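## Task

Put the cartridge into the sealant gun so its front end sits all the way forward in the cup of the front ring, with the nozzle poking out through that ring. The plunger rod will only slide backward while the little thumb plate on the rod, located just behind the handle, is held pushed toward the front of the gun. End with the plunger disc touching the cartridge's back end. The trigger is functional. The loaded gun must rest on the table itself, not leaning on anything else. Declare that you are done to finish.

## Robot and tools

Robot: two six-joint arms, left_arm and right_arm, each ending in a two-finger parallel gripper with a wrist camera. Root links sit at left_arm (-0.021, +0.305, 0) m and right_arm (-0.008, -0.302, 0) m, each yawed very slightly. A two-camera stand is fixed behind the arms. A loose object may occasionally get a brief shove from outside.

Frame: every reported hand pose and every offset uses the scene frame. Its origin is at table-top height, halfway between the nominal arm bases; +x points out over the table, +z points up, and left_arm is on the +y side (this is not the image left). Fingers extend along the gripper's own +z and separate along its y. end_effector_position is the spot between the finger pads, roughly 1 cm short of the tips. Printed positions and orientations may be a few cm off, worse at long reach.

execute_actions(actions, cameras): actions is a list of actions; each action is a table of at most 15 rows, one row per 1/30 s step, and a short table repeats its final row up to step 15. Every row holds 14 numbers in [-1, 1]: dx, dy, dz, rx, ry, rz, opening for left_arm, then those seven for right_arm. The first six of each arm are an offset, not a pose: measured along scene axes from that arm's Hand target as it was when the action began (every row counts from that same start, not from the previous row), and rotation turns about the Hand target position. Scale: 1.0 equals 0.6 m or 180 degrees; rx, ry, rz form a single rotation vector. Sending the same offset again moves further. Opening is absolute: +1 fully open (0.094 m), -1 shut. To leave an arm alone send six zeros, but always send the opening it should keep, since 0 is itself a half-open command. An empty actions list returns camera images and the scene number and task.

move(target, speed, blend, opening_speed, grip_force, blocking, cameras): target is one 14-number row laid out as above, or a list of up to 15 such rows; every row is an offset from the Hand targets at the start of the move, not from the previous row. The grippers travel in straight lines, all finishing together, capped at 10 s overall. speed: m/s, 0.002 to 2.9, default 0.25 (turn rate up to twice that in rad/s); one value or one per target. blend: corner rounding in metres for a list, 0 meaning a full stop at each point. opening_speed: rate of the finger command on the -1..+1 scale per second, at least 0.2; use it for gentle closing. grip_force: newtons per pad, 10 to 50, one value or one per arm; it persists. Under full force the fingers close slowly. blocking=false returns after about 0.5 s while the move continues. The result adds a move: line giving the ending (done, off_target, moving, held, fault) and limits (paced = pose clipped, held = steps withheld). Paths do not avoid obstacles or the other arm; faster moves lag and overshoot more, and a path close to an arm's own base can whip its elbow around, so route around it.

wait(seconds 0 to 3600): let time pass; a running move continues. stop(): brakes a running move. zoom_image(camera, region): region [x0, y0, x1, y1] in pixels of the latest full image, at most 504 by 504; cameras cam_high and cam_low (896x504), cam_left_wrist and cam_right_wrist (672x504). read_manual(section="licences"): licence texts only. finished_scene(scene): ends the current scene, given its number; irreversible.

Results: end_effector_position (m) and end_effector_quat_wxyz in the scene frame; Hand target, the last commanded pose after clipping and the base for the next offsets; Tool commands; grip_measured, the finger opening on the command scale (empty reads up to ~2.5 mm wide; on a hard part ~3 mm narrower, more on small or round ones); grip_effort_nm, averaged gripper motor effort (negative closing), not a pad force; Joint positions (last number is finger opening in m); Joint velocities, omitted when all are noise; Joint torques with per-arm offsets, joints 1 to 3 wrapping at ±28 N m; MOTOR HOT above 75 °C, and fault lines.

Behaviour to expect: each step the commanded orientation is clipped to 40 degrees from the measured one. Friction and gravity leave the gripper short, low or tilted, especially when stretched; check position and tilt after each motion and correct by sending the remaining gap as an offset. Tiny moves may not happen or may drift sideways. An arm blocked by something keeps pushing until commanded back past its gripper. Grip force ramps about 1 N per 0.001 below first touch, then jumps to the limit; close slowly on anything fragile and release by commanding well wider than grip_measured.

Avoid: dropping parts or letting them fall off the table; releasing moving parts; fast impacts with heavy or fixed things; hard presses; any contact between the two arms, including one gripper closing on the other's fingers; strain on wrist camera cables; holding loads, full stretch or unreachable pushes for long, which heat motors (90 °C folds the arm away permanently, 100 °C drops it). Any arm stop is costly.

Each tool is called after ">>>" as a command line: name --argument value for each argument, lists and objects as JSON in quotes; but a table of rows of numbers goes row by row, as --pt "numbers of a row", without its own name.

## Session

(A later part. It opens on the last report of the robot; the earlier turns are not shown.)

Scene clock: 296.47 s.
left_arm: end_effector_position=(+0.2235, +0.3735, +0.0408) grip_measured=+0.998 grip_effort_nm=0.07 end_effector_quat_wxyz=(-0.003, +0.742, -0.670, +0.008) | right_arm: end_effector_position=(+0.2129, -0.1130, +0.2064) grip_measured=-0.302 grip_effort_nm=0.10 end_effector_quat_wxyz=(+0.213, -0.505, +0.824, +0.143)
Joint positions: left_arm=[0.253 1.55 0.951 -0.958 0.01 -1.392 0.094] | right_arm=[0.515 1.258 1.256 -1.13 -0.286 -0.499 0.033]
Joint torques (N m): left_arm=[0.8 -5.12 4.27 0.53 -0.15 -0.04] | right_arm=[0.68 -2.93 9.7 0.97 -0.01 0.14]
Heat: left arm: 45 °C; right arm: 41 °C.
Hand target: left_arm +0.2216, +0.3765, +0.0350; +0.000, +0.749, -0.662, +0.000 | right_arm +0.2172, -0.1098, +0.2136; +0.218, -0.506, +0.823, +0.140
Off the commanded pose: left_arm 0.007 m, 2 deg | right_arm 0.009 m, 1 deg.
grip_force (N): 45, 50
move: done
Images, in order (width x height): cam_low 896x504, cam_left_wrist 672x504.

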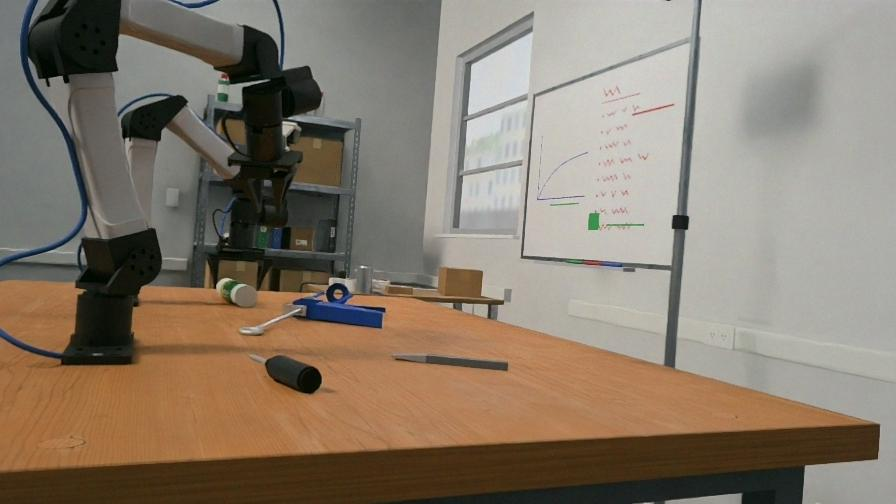

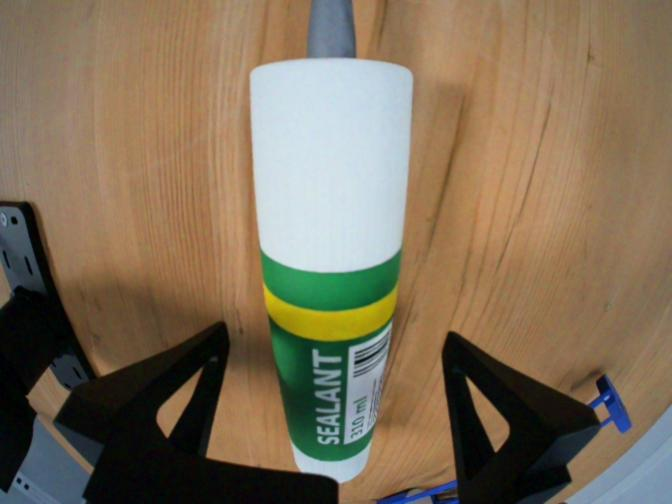

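>>> move --pt "0 0 -0.018 0 0 0 0.3 0 0 0 0 0 0 -0.3" --pt "0 0 -0.018 0 0 0 -0.05 0 0 0 0 0 0 -0.3" --speed 0.12 --grip_force '[20, 50]' --cameras '["cam_left_wrist"]'

Scene clock: 301.30 s.
left_arm: end_effector_position=(+0.2237, +0.3735, +0.0297) grip_measured=+0.049 grip_effort_nm=-0.47 end_effector_quat_wxyz=(-0.003, +0.743, -0.670, +0.008) | right_arm: end_effector_position=(+0.2129, -0.1130, +0.2064) grip_measured=-0.302 grip_effort_nm=0.10 end_effector_quat_wxyz=(+0.213, -0.505, +0.824, +0.143)
Joint positions: left_arm=[0.253 1.568 0.921 -0.912 0.01 -1.394 0.049] | right_arm=[0.515 1.258 1.256 -1.13 -0.286 -0.499 0.033]
Joint torques (N m): left_arm=[0.8 -5.19 4.21 0.51 -0.15 -0.01] | right_arm=[0.8 -2.89 9.54 0.96 -0.04 0.12]
Heat: left arm: 44 °C; right arm: 41 °C.
Hand target: left_arm +0.2215, +0.3765, +0.0241; +0.000, +0.749, -0.662, +0.000 | right_arm +0.2172, -0.1098, +0.2136; +0.218, -0.506, +0.823, +0.140
Off the commanded pose: left_arm 0.007 m, 1 deg | right_arm 0.009 m, 1 deg.
grip_force (N): 20, 50
move: done

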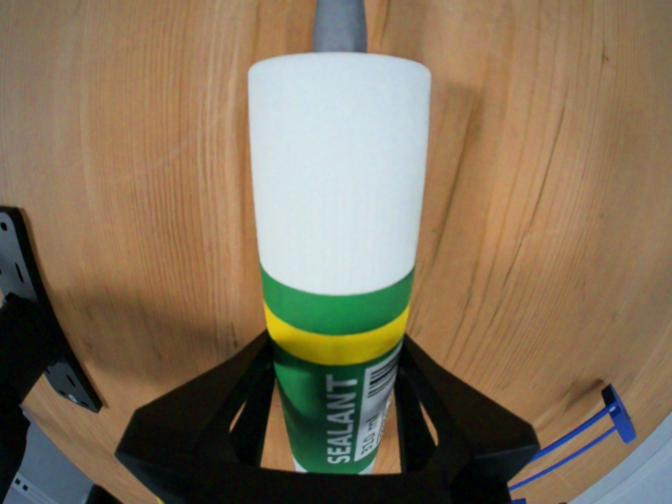

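>>> move --pt "0 0 0 0 0 0 0.2 0 0 0 0 0 0 -0.3" --pt "0 0 0.014 0 0 0 0.2 0 0 0 0 0 0 -0.3" --pt "0 0 0.014 0 0 0 -0.05 0 0 0 0 0 0 -0.3" --speed 0.12 --cameras '["cam_left_wrist"]'

Scene clock: 304.43 s.
left_arm: end_effector_position=(+0.2204, +0.3726, +0.0297) grip_measured=+0.049 grip_effort_nm=-0.47 end_effector_quat_wxyz=(+0.003, +0.743, -0.669, +0.004) | right_arm: end_effector_position=(+0.2129, -0.1130, +0.2064) grip_measured=-0.302 grip_effort_nm=0.10 end_effector_quat_wxyz=(+0.213, -0.505, +0.824, +0.143)
Joint positions: left_arm=[0.253 1.568 0.921 -0.925 0.01 -1.395 0.049] | right_arm=[0.515 1.258 1.256 -1.13 -0.286 -0.499 0.033]
Joint torques (N m): left_arm=[0.81 -6.45 6.16 0.22 -0.15 -0.01] | right_arm=[0.75 -2.89 9.72 0.95 -0.04 0.16]
Heat: left arm: 43 °C; right arm: 42 °C.
Hand target: left_arm +0.2215, +0.3765, +0.0325; +0.000, +0.749, -0.662, +0.000 | right_arm +0.2172, -0.1098, +0.2136; +0.218, -0.506, +0.823, +0.140
Off the commanded pose: left_arm 0.005 m, 1 deg | right_arm 0.009 m, 1 deg.
grip_force (N): 20, 50
move: done

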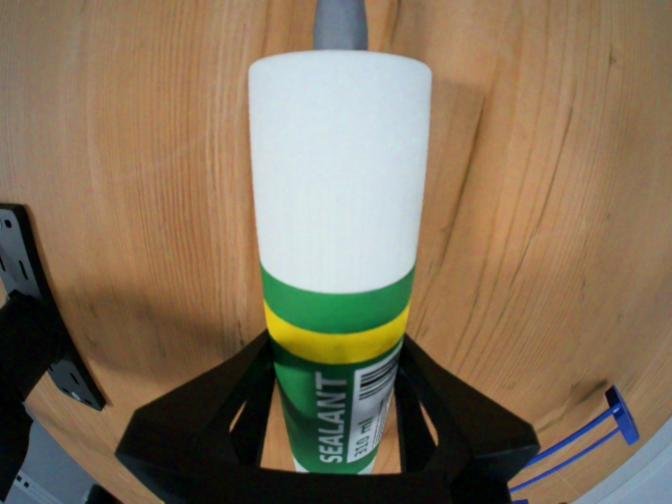

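>>> move --pt "0 0 0 0 0 0 0.2 0 0 0 0 0 0 -0.3" --pt "0 0 0.012 0 0 0 0.2 0 0 0 0 0 0 -0.3" --pt "0 0 0.012 0 0 0 -0.05 0 0 0 0 0 0 -0.3" --speed 0.12 --cameras '["cam_left_wrist"]'

Scene clock: 307.20 s.
left_arm: end_effector_position=(+0.2168, +0.3716, +0.0324) grip_measured=+0.046 grip_effort_nm=-0.47 end_effector_quat_wxyz=(+0.012, +0.743, -0.669, -0.001) | right_arm: end_effector_position=(+0.2129, -0.1130, +0.2064) grip_measured=-0.302 grip_effort_nm=0.10 end_effector_quat_wxyz=(+0.213, -0.505, +0.824, +0.143)
Joint positions: left_arm=[0.253 1.568 0.932 -0.956 0.01 -1.396 0.049] | right_arm=[0.515 1.258 1.256 -1.13 -0.286 -0.499 0.033]
Joint torques (N m): left_arm=[0.81 -7.49 6.83 0.18 -0.15 0] | right_arm=[0.92 -3.11 9.62 0.95 0 0.11]
Heat: left arm: 43 °C; right arm: 42 °C.
Hand target: left_arm +0.2216, +0.3765, +0.0397; +0.000, +0.749, -0.662, +0.000 | right_arm +0.2172, -0.1098, +0.2136; +0.218, -0.506, +0.823, +0.140
Off the commanded pose: left_arm 0.010 m, 2 deg | right_arm 0.009 m, 1 deg.
grip_force (N): 20, 50
move: done

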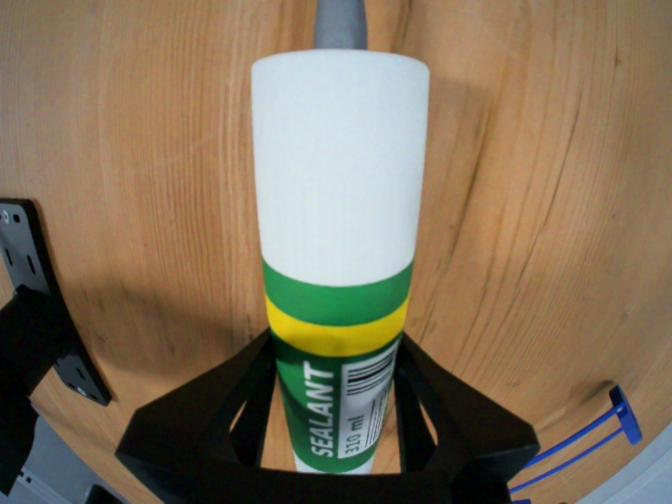

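>>> move --pt "0 0 0 0 0 0 0.2 0 0 0 0 0 0 -0.3" --pt "0.004 0.003 0.006 0 0 0 0.2 0 0 0 0 0 0 -0.3" --pt "0.004 0.003 0.006 0 0 0 -0.05 0 0 0 0 0 0 -0.3" --speed 0.12

Scene clock: 311.70 s.
left_arm: end_effector_position=(+0.2196, +0.3734, +0.0372) grip_measured=+0.027 grip_effort_nm=-0.45 end_effector_quat_wxyz=(+0.009, +0.744, -0.668, +0.000) | right_arm: end_effector_position=(+0.2129, -0.1130, +0.2064) grip_measured=-0.302 grip_effort_nm=0.10 end_effector_quat_wxyz=(+0.213, -0.505, +0.824, +0.143)
Joint positions: left_arm=[0.257 1.568 0.953 -0.972 0.01 -1.396 0.048] | right_arm=[0.515 1.258 1.256 -1.13 -0.286 -0.499 0.033]
Joint torques (N m): left_arm=[0.83 -7.02 6.89 0.2 -0.15 0.03] | right_arm=[0.69 -2.85 9.73 0.96 -0.01 0.14]
Heat: left arm: 42 °C; right arm: 42 °C.
Hand target: left_arm +0.2240, +0.3783, +0.0434; +0.000, +0.749, -0.662, +0.000 | right_arm +0.2172, -0.1098, +0.2136; +0.218, -0.506, +0.823, +0.140
Off the commanded pose: left_arm 0.009 m, 1 deg | right_arm 0.009 m, 1 deg.
grip_force (N): 20, 50
move: done

>>> move --pt "0 0 0.2 0 0 0 -0.1 0.1 0.0 0.1 0.05 -0.01 0.04 -0.3" --pt "0.238 -0.345 0.21 0 0 -0.187 -0.1 0.355 0.1 0.01 0.1344 -0.0379 0.1175 -0.3" --blend '[0.02,0]' --speed 0.2 --grip_force '[30, 50]' --cameras '["all"]'

Scene clock: 325.53 s.
left_arm: end_effector_position=(+0.3623, +0.1730, +0.1629) grip_measured=+0.008 grip_effort_nm=-0.68 end_effector_quat_wxyz=(+0.014, -0.530, +0.847, -0.022) | right_arm: end_effector_position=(+0.4251, -0.0500, +0.2172) grip_measured=-0.302 grip_effort_nm=0.10 end_effector_quat_wxyz=(+0.332, -0.595, +0.662, +0.312)
Joint positions: left_arm=[-0.356 2.083 2.111 -1.547 0.006 -1.448 0.047] | right_arm=[0.236 2.114 2.059 -1.081 -0.869 -1.002 0.033]
Joint torques (N m): left_arm=[0.08 -11.85 8.24 0.34 -0.1 0.19] | right_arm=[-0.54 -10.92 9.47 0.85 -0.61 -0.02]
Heat: left arm: 42 °C; right arm: 43 °C.
Hand target: left_arm +0.3668, +0.1714, +0.1695; +0.000, -0.525, +0.851, +0.000 | right_arm +0.4301, -0.0496, +0.2197; +0.337, -0.598, +0.655, +0.316
Off the commanded pose: left_arm 0.008 m, 3 deg | right_arm 0.006 m, 1 deg.
joint sent to its limit (left arm) — joint 4 (wrist pitch), lower limit. The joint targets are off in orientation, not in position.
grip_force (N): 30, 50
move: off_target (left_arm)

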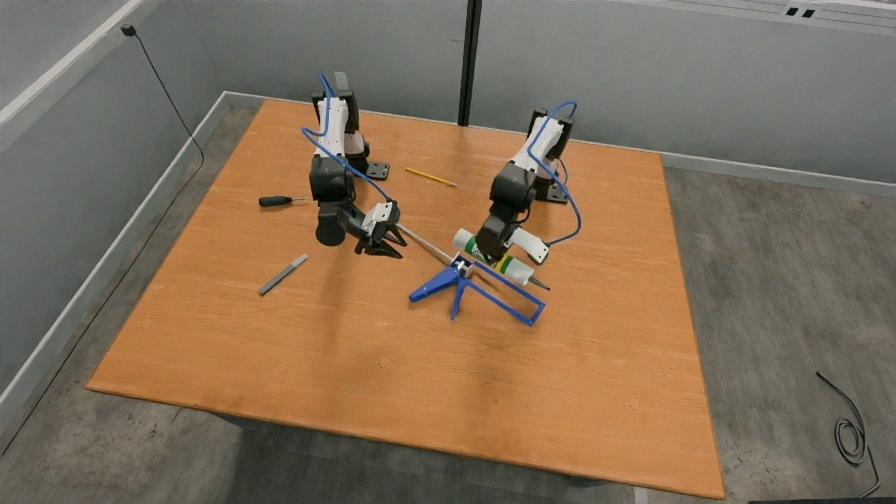

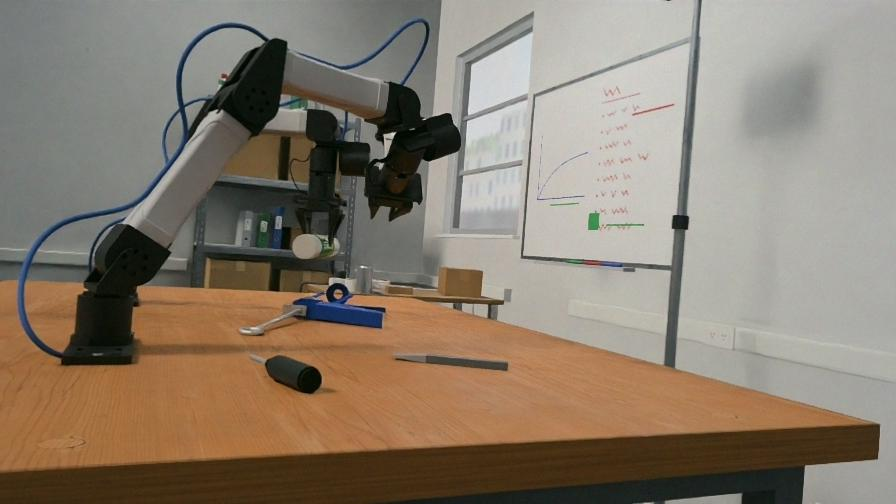

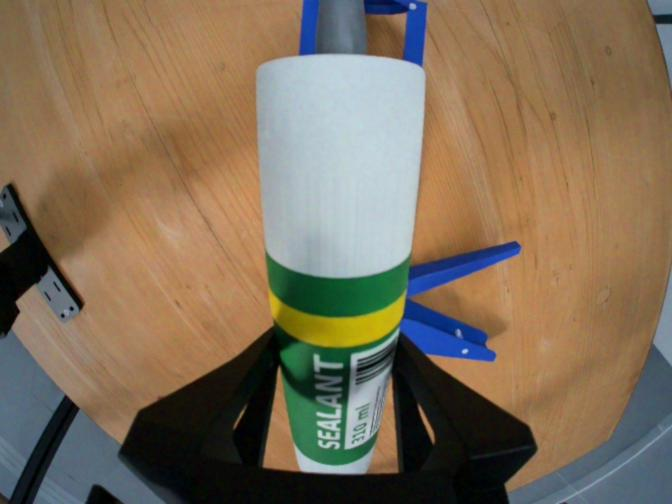

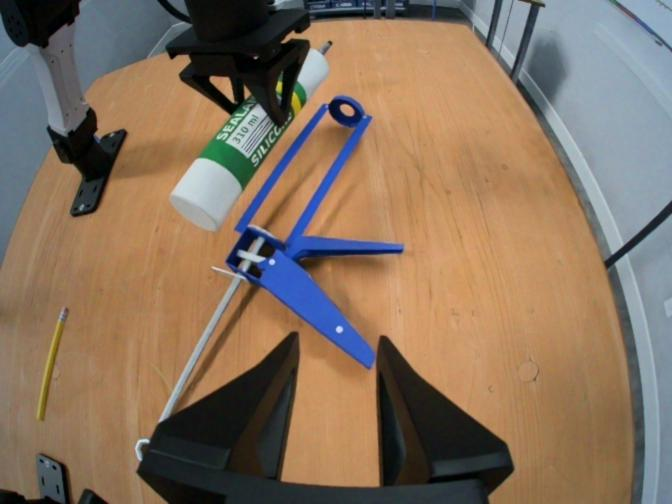

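>>> zoom_image --camera "cam_left_wrist" --region '[230, 0, 490, 180]'

>>> zoom_image --camera "cam_right_wrist" --region '[150, 30, 430, 290]'

Scaled by 1.938 from the camera's image (finer frame: 960x720).

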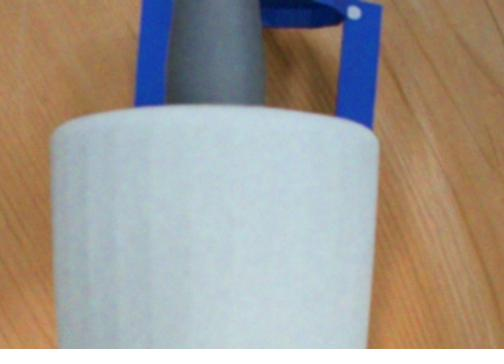

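Scaled by 1.800 from the camera's image (finer frame: 960x720).

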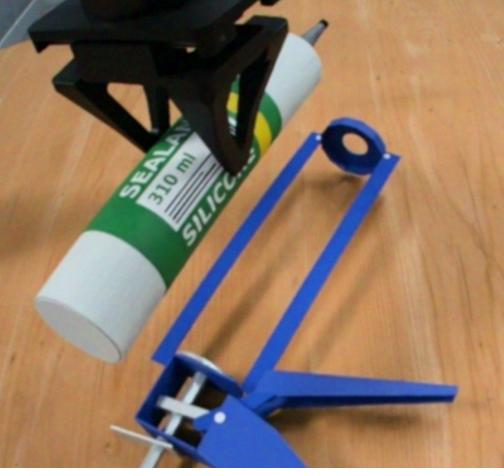

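>>> move --pt "0.017 -0.0075 -0.0715 -0.0592 0.0308 -0.011 -0.1 0 0 0 0 0 0 -0.3" --speed 0.15 --cameras '["cam_left_wrist","cam_right_wrist"]'

>>> zoom_image --camera "cam_right_wrist" --region '[150, 30, 430, 290]'

Scene clock: 336.33 s.
left_arm: end_effector_position=(+0.3719, +0.1691, +0.1191) grip_measured=+0.008 grip_effort_nm=-0.68 end_effector_quat_wxyz=(-0.085, -0.511, +0.854, -0.044) | right_arm: end_effector_position=(+0.4248, -0.0500, +0.2172) grip_measured=-0.302 grip_effort_nm=0.10 end_effector_quat_wxyz=(+0.332, -0.596, +0.662, +0.312)
Joint positions: left_arm=[-0.284 2.22 2.139 -1.547 0.184 -1.33 0.047] | right_arm=[0.236 2.114 2.06 -1.082 -0.869 -1.003 0.033]
Joint torques (N m): left_arm=[0.77 -13.26 8.2 0.11 0.29 0.16] | right_arm=[-0.62 -10.8 9.77 0.78 -0.56 -0.05]
Heat: left arm: 43 °C; right arm: 42 °C.
Hand target: left_arm +0.3770, +0.1670, +0.1265; -0.090, -0.508, +0.855, -0.054 | right_arm +0.4301, -0.0496, +0.2197; +0.337, -0.598, +0.655, +0.316
Off the commanded pose: left_arm 0.009 m, 1 deg | right_arm 0.006 m, 1 deg.
joint sent to its limit (left arm) — joint 4 (wrist pitch), lower limit. The joint targets still meet the commanded pose.
grip_force (N): 30, 50
move: done

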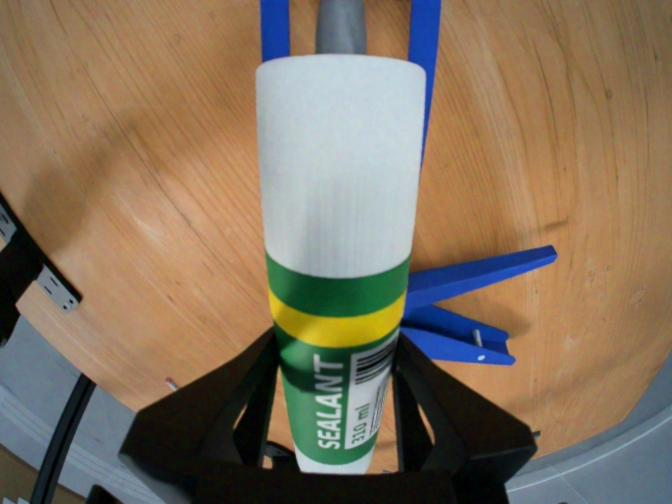

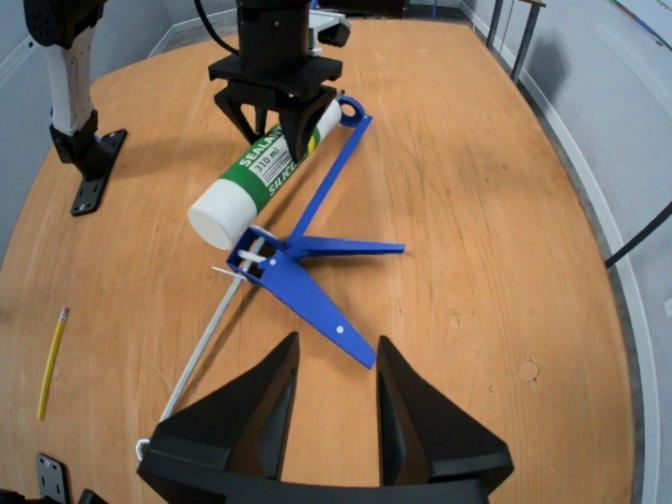

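Scaled by 1.800 from the camera's image (finer frame: 960x720).

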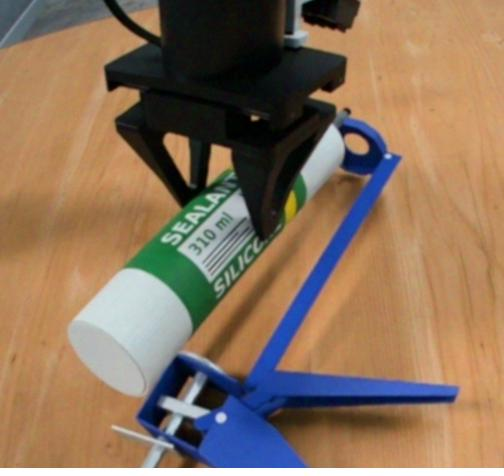

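>>> move --pt "0.0015 -0.0007 -0.073 0 0 0.0 -0.1 0 0 0 0 0 0 -0.3" --speed 0.1 --cameras '["cam_left_wrist","cam_right_wrist"]'

>>> zoom_image --camera "cam_right_wrist" --region '[180, 60, 420, 270]'

>>> zoom_image --camera "cam_left_wrist" --region '[230, 0, 490, 180]'

Scene clock: 341.53 s.
left_arm: end_effector_position=(+0.3774, +0.1673, +0.0840) grip_measured=+0.008 grip_effort_nm=-0.68 end_effector_quat_wxyz=(-0.083, -0.509, +0.855, -0.048) | right_arm: end_effector_position=(+0.4248, -0.0500, +0.2172) grip_measured=-0.302 grip_effort_nm=0.10 end_effector_quat_wxyz=(+0.332, -0.596, +0.662, +0.312)
Joint positions: left_arm=[-0.284 2.223 2.004 -1.401 0.185 -1.327 0.047] | right_arm=[0.236 2.114 2.06 -1.082 -0.869 -1.003 0.033]
Joint torques (N m): left_arm=[0.73 -13.53 5.19 0.26 0.29 0.18] | right_arm=[-0.42 -10.89 9.66 0.79 -0.59 -0.07]
Heat: left arm: 45 °C; right arm: 42 °C.
Hand target: left_arm +0.3779, +0.1665, +0.0827; -0.090, -0.508, +0.855, -0.054 | right_arm +0.4301, -0.0496, +0.2197; +0.337, -0.598, +0.655, +0.316
Off the commanded pose: left_arm 0.002 m, 1 deg | right_arm 0.006 m, 1 deg.
grip_force (N): 30, 50
move: done

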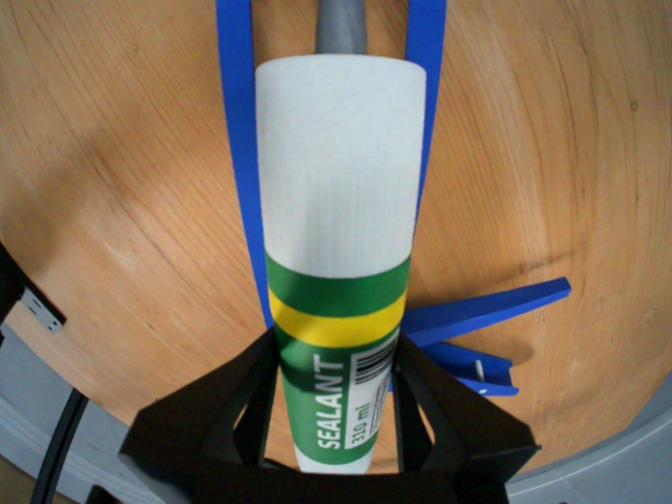

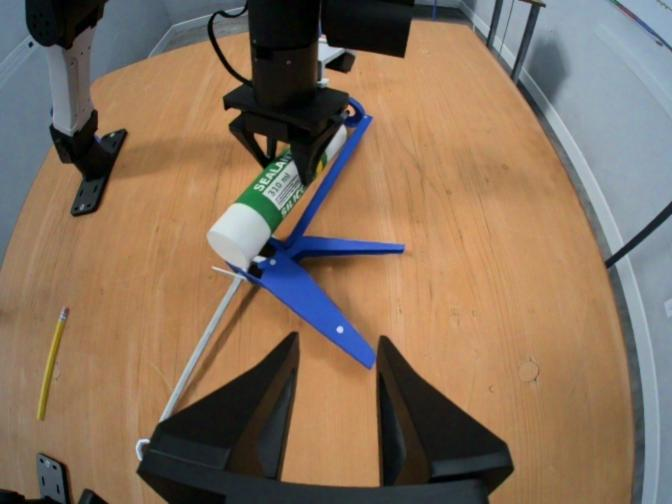

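Scaled by 2.100 from the camera's image (finer frame: 960x720).

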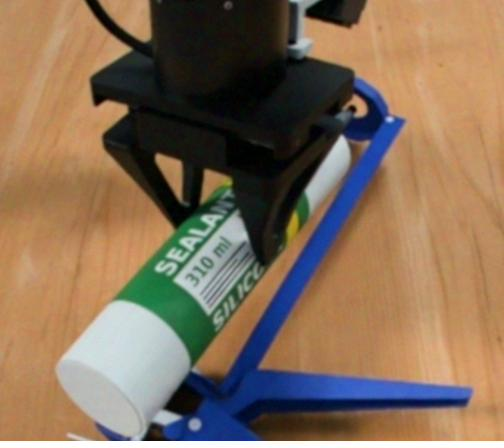

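Scaled by 1.938 from the camera's image (finer frame: 960x720).

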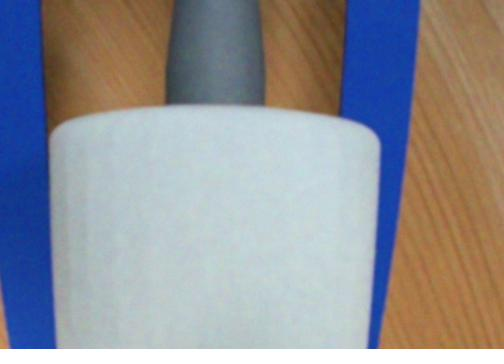

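>>> move --pt "-0.0078 0.004 -0.02 0 0 0.0 -0.1 0 0 0 0 0 0 -0.3" --speed 0.1 --cameras '["cam_left_wrist","cam_right_wrist"]'

>>> zoom_image --camera "cam_right_wrist" --region '[180, 60, 420, 270]'

>>> zoom_image --camera "cam_left_wrist" --region '[230, 0, 490, 180]'

Scene clock: 343.67 s.
left_arm: end_effector_position=(+0.3710, +0.1684, +0.0675) grip_measured=+0.008 grip_effort_nm=-0.68 end_effector_quat_wxyz=(-0.097, -0.510, +0.853, -0.044) | right_arm: end_effector_position=(+0.4248, -0.0500, +0.2172) grip_measured=-0.302 grip_effort_nm=0.10 end_effector_quat_wxyz=(+0.332, -0.596, +0.662, +0.312)
Joint positions: left_arm=[-0.279 2.223 1.935 -1.359 0.2 -1.322 0.047] | right_arm=[0.236 2.114 2.06 -1.082 -0.869 -1.003 0.033]
Joint torques (N m): left_arm=[0.55 -15.58 3.78 0.43 0.14 0.19] | right_arm=[-0.47 -10.76 9.69 0.84 -0.58 0.01]
Heat: left arm: 46 °C; right arm: 42 °C.
Hand target: left_arm +0.3732, +0.1689, +0.0707; -0.090, -0.508, +0.855, -0.054 | right_arm +0.4301, -0.0496, +0.2197; +0.337, -0.598, +0.655, +0.316
Off the commanded pose: left_arm 0.004 m, 1 deg | right_arm 0.006 m, 1 deg.
grip_force (N): 30, 50
move: done

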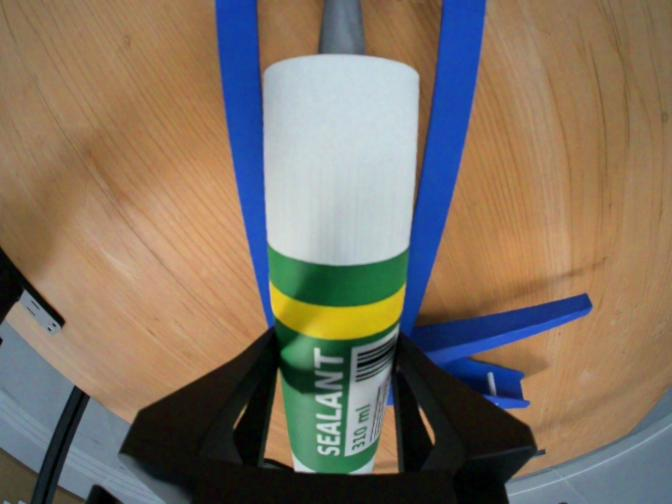

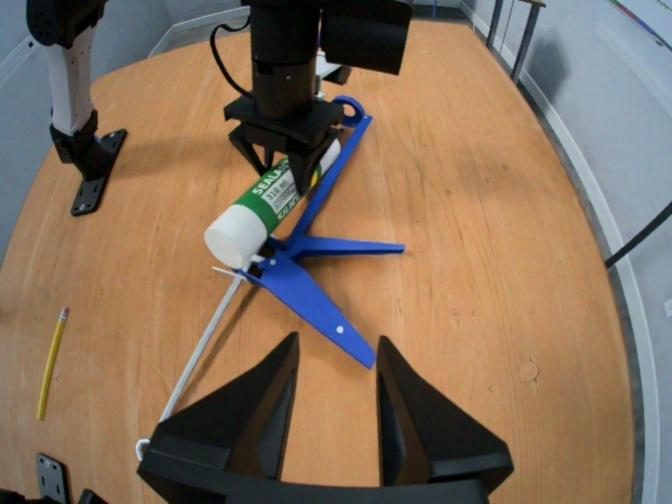

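Scaled by 2.100 from the camera's image (finer frame: 960x720).

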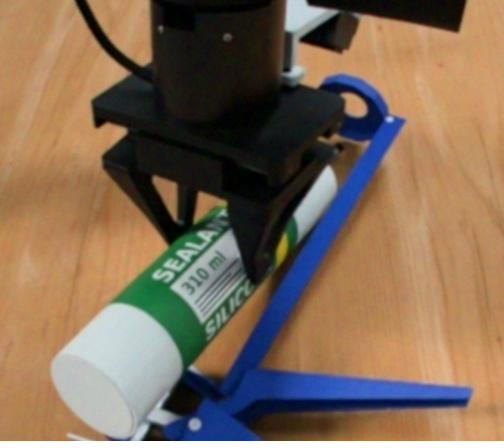

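Scaled by 1.938 from the camera's image (finer frame: 960x720).

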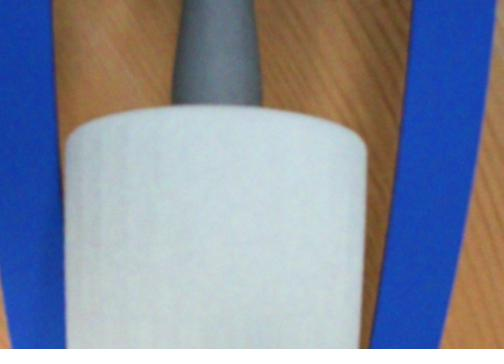

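>>> wait --seconds 0.1 --cameras '["cam_low","cam_high"]'

>>> zoom_image --camera "cam_low" --region '[220, 200, 420, 350]'

>>> zoom_image --camera "cam_high" --region '[400, 200, 600, 340]'

Scene clock: 348.60 s.
left_arm: end_effector_position=(+0.3709, +0.1684, +0.0675) grip_measured=+0.008 grip_effort_nm=-0.68 end_effector_quat_wxyz=(-0.097, -0.510, +0.853, -0.044) | right_arm: end_effector_position=(+0.4248, -0.0500, +0.2172) grip_measured=-0.302 grip_effort_nm=0.10 end_effector_quat_wxyz=(+0.332, -0.596, +0.662, +0.312)
Joint positions: left_arm=[-0.279 2.223 1.935 -1.359 0.201 -1.322 0.047] | right_arm=[0.236 2.114 2.06 -1.082 -0.869 -1.003 0.033]
Joint torques (N m): left_arm=[0.55 -15.57 3.84 0.43 0.12 0.17] | right_arm=[-0.5 -10.76 9.66 0.76 -0.56 -0.06]
Heat: left arm: 47 °C; right arm: 42 °C.
Hand target: left_arm +0.3732, +0.1689, +0.0707; -0.090, -0.508, +0.855, -0.054 | right_arm +0.4301, -0.0496, +0.2197; +0.337, -0.598, +0.655, +0.316
Tool commands: left_gripper/opening=-0.1 right_gripper/opening=-0.3
Off the commanded pose: left_arm 0.004 m, 1 deg | right_arm 0.006 m, 1 deg.
grip_force (N): 30, 50
wait: 0.10 s; at rest from the start
Images, in order (width x height): cam_high 896x504, cam_low 896x504.

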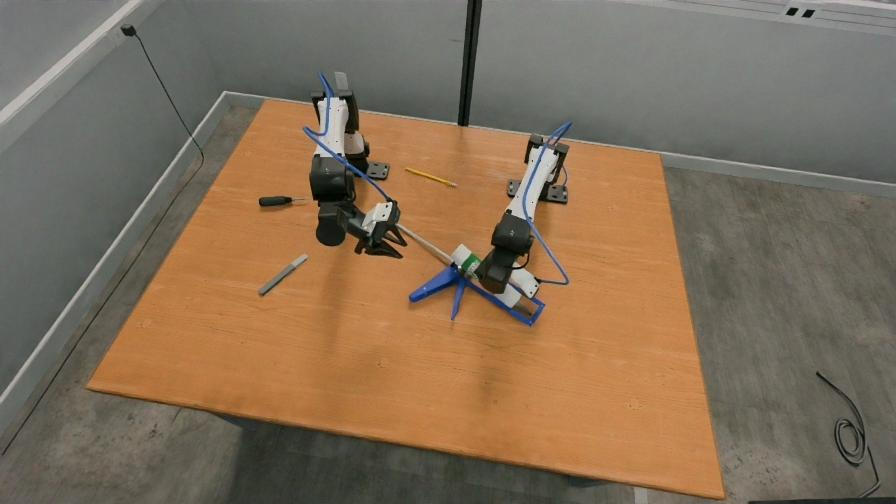

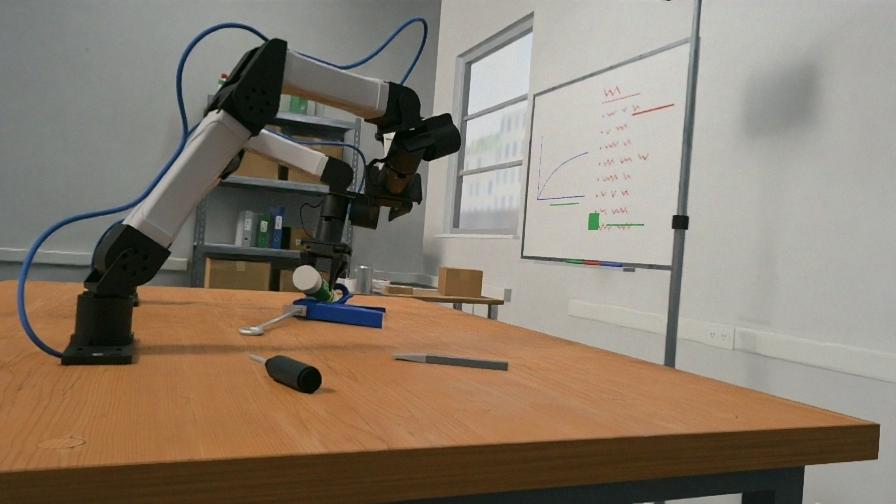

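Scaled by 2.520 from the camera's image (finer frame: 1280x720).

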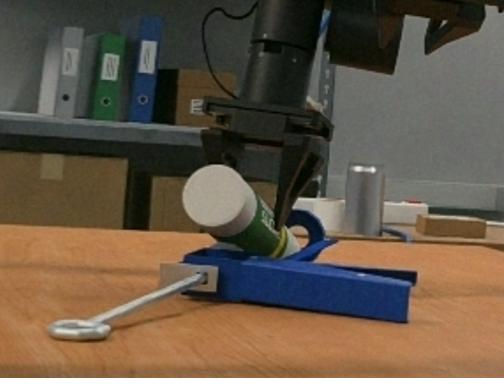

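Scaled by 2.520 from the camera's image (finer frame: 1280x720).

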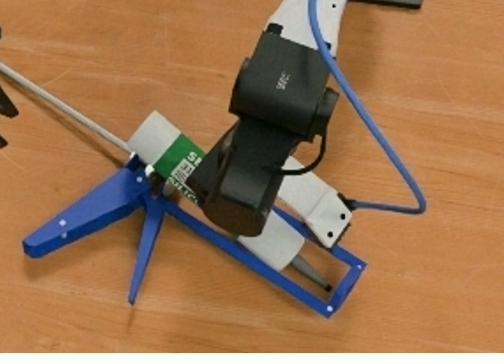

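>>> move --pt "0 0 0.0547 0 0 0.0 -0.1 0 0 0 0 0 0 -0.3" --pt "0.0072 0.0047 0.0547 0.0197 -0.0103 0.0 -0.1 0 0 0 0 0 0 -0.3" --speed 0.1 --cameras '["cam_left_wrist","cam_right_wrist"]'

>>> zoom_image --camera "cam_right_wrist" --region '[180, 60, 420, 270]'

>>> zoom_image --camera "cam_left_wrist" --region '[230, 0, 490, 180]'

Scene clock: 357.40 s.
left_arm: end_effector_position=(+0.3726, +0.1752, +0.0870) grip_measured=+0.008 grip_effort_nm=-0.68 end_effector_quat_wxyz=(-0.076, -0.507, +0.858, -0.023) | right_arm: end_effector_position=(+0.4248, -0.0500, +0.2172) grip_measured=-0.302 grip_effort_nm=0.10 end_effector_quat_wxyz=(+0.332, -0.596, +0.662, +0.312)
Joint positions: left_arm=[-0.287 2.223 2.019 -1.443 0.14 -1.322 0.047] | right_arm=[0.236 2.114 2.06 -1.082 -0.869 -1.003 0.033]
Joint torques (N m): left_arm=[-0.25 -15.8 8.14 0.04 0.02 -0.03] | right_arm=[-0.59 -10.76 9.83 0.77 -0.56 -0.04]
Heat: left arm: 50 °C; right arm: 43 °C.
Hand target: left_arm +0.3775, +0.1717, +0.1035; -0.060, -0.509, +0.858, -0.036 | right_arm +0.4301, -0.0496, +0.2197; +0.337, -0.598, +0.655, +0.316
Off the commanded pose: left_arm 0.018 m, 2 deg | right_arm 0.006 m, 1 deg.
grip_force (N): 30, 50
move: off_target (left_arm)

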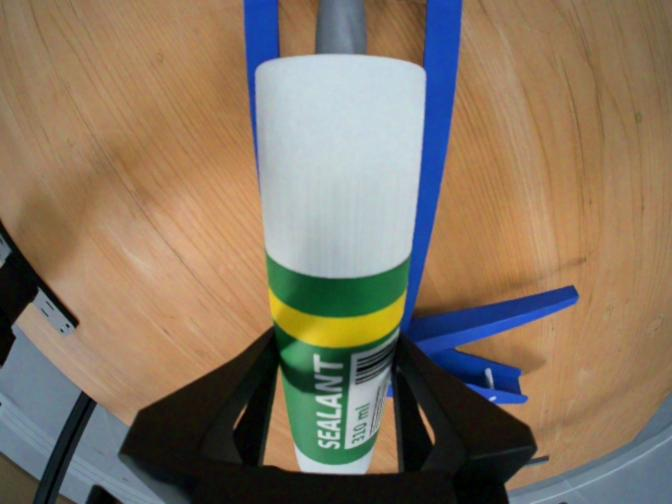

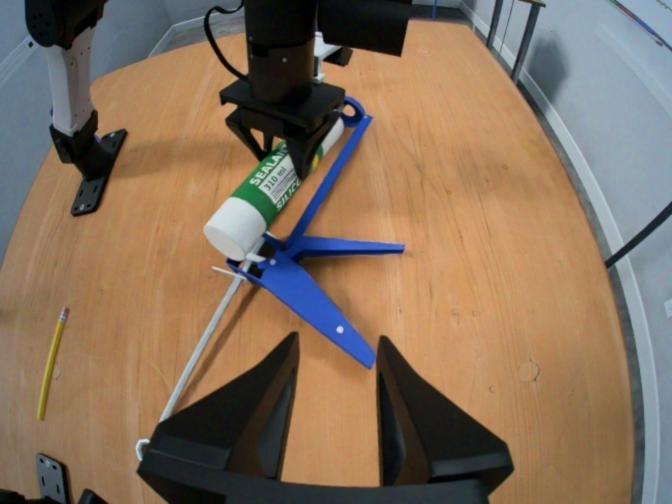

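Scaled by 2.100 from the camera's image (finer frame: 960x720).

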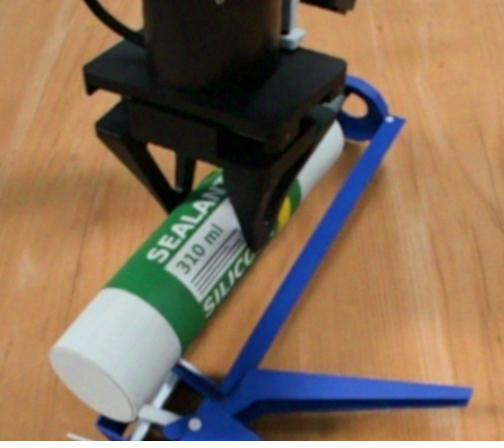

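Scaled by 1.938 from the camera's image (finer frame: 960x720).

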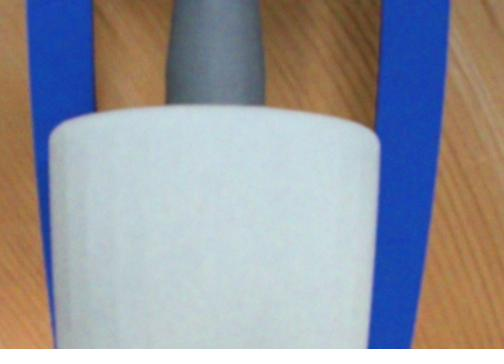

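>>> move --pt "0.001 0.0005 -0.028 -0.0296 0.0154 0.0 -0.1 0 0 0 0 0 0 -0.3" --speed 0.1 --cameras '["cam_left_wrist","cam_right_wrist"]'

>>> zoom_image --camera "cam_right_wrist" --region '[180, 60, 420, 270]'

>>> zoom_image --camera "cam_left_wrist" --region '[230, 0, 490, 180]'

Scene clock: 360.87 s.
left_arm: end_effector_position=(+0.3770, +0.1741, +0.0890) grip_measured=+0.008 grip_effort_nm=-0.68 end_effector_quat_wxyz=(-0.096, -0.509, +0.854, -0.056) | right_arm: end_effector_position=(+0.4248, -0.0500, +0.2172) grip_measured=-0.302 grip_effort_nm=0.10 end_effector_quat_wxyz=(+0.332, -0.596, +0.662, +0.312)
Joint positions: left_arm=[-0.257 2.223 2.019 -1.428 0.214 -1.299 0.047] | right_arm=[0.236 2.114 2.06 -1.082 -0.869 -1.003 0.033]
Joint torques (N m): left_arm=[0.62 -12.88 5.65 0.23 0.34 0.18] | right_arm=[-0.7 -10.85 9.65 0.8 -0.52 -0.08]
Heat: left arm: 50 °C; right arm: 44 °C.
Hand target: left_arm +0.3781, +0.1719, +0.0867; -0.105, -0.507, +0.853, -0.063 | right_arm +0.4301, -0.0496, +0.2197; +0.337, -0.598, +0.655, +0.316
Off the commanded pose: left_arm 0.003 m, 1 deg | right_arm 0.006 m, 1 deg.
grip_force (N): 30, 50
move: done

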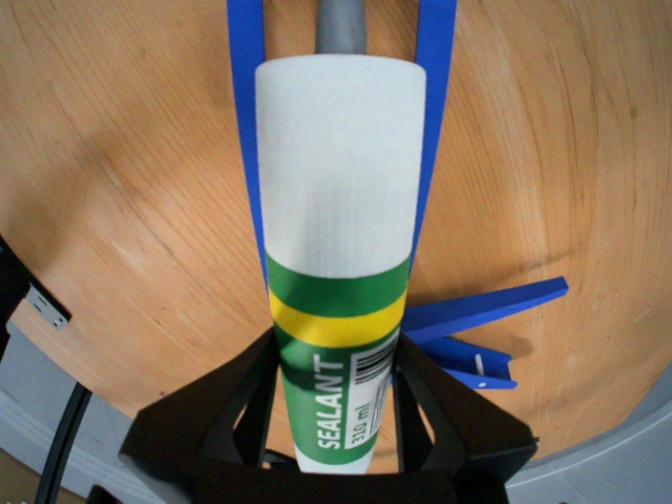

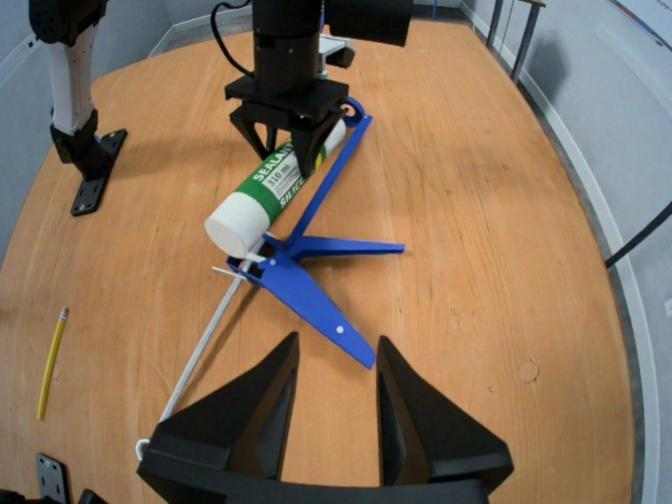

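Scaled by 2.100 from the camera's image (finer frame: 960x720).

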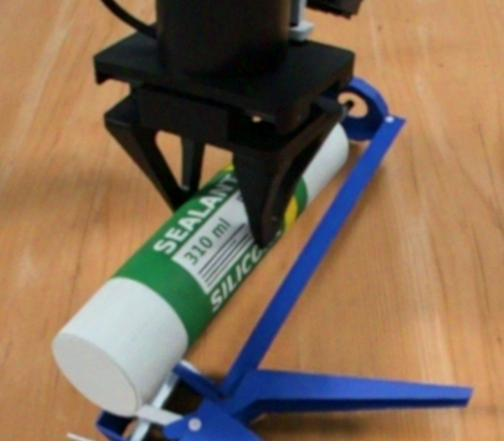

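Scaled by 1.938 from the camera's image (finer frame: 960x720).

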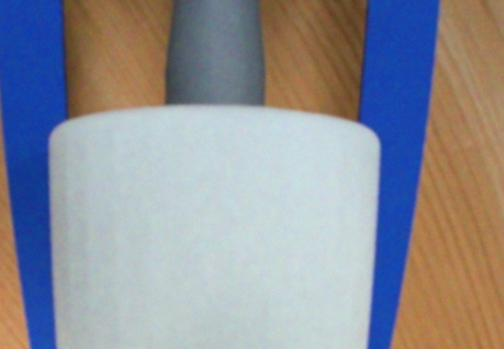

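>>> move --pt "-0.002 -0.004 -0.027 0 0 0.0 -0.1 0 0 0 0 0 0 -0.3" --speed 0.08 --cameras '["cam_left_wrist","cam_right_wrist"]'

>>> zoom_image --camera "cam_right_wrist" --region '[180, 60, 420, 270]'

>>> zoom_image --camera "cam_left_wrist" --region '[230, 0, 490, 180]'

Scene clock: 363.07 s.
left_arm: end_effector_position=(+0.3778, +0.1736, +0.0719) grip_measured=+0.008 grip_effort_nm=-0.68 end_effector_quat_wxyz=(-0.096, -0.509, +0.854, -0.057) | right_arm: end_effector_position=(+0.4248, -0.0500, +0.2172) grip_measured=-0.302 grip_effort_nm=0.10 end_effector_quat_wxyz=(+0.332, -0.596, +0.662, +0.312)
Joint positions: left_arm=[-0.257 2.226 1.957 -1.362 0.215 -1.298 0.047] | right_arm=[0.236 2.114 2.06 -1.082 -0.869 -1.003 0.033]
Joint torques (N m): left_arm=[0.16 -13.49 5.09 0.24 0.34 0.13] | right_arm=[-0.65 -10.67 9.76 0.81 -0.57 -0.03]
Heat: left arm: 50 °C; right arm: 44 °C.
Hand target: left_arm +0.3769, +0.1695, +0.0705; -0.104, -0.507, +0.853, -0.063 | right_arm +0.4301, -0.0496, +0.2197; +0.337, -0.598, +0.655, +0.316
Off the commanded pose: left_arm 0.004 m, 1 deg | right_arm 0.006 m, 1 deg.
grip_force (N): 30, 50
move: done

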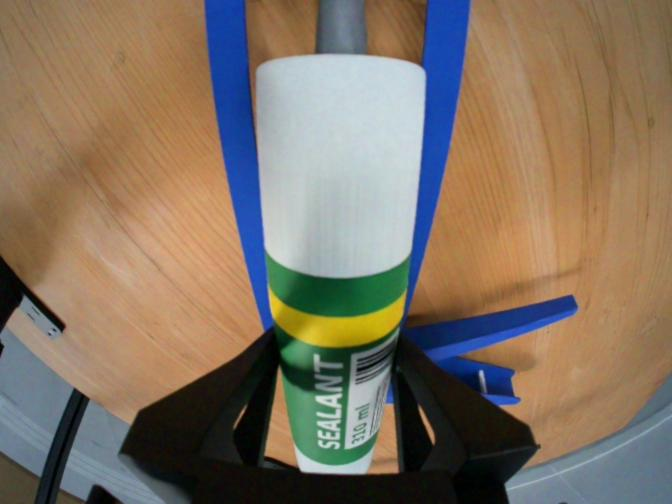

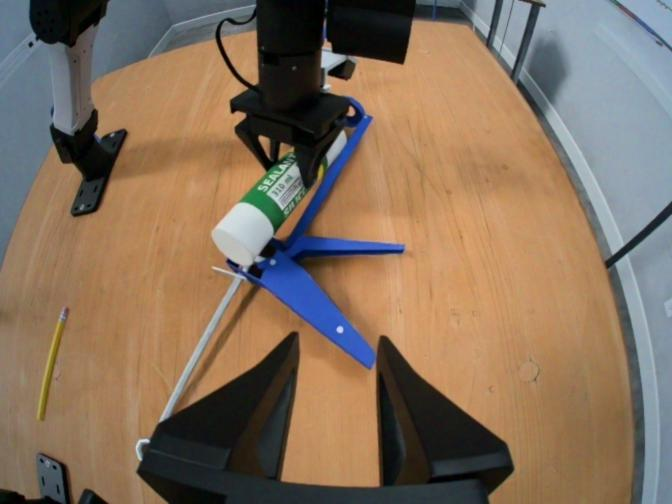

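Scaled by 2.100 from the camera's image (finer frame: 960x720).

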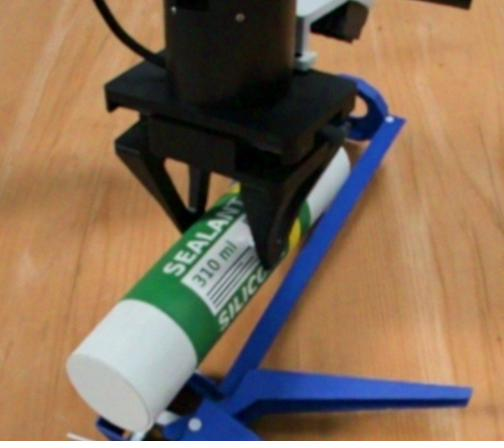

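Scaled by 1.938 from the camera's image (finer frame: 960x720).

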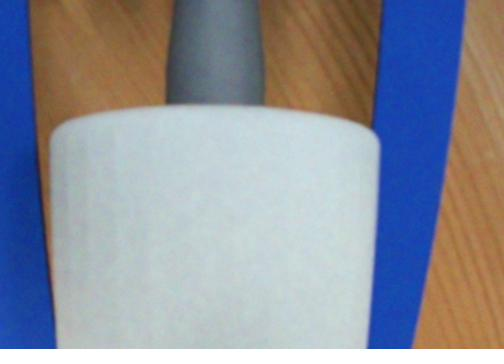

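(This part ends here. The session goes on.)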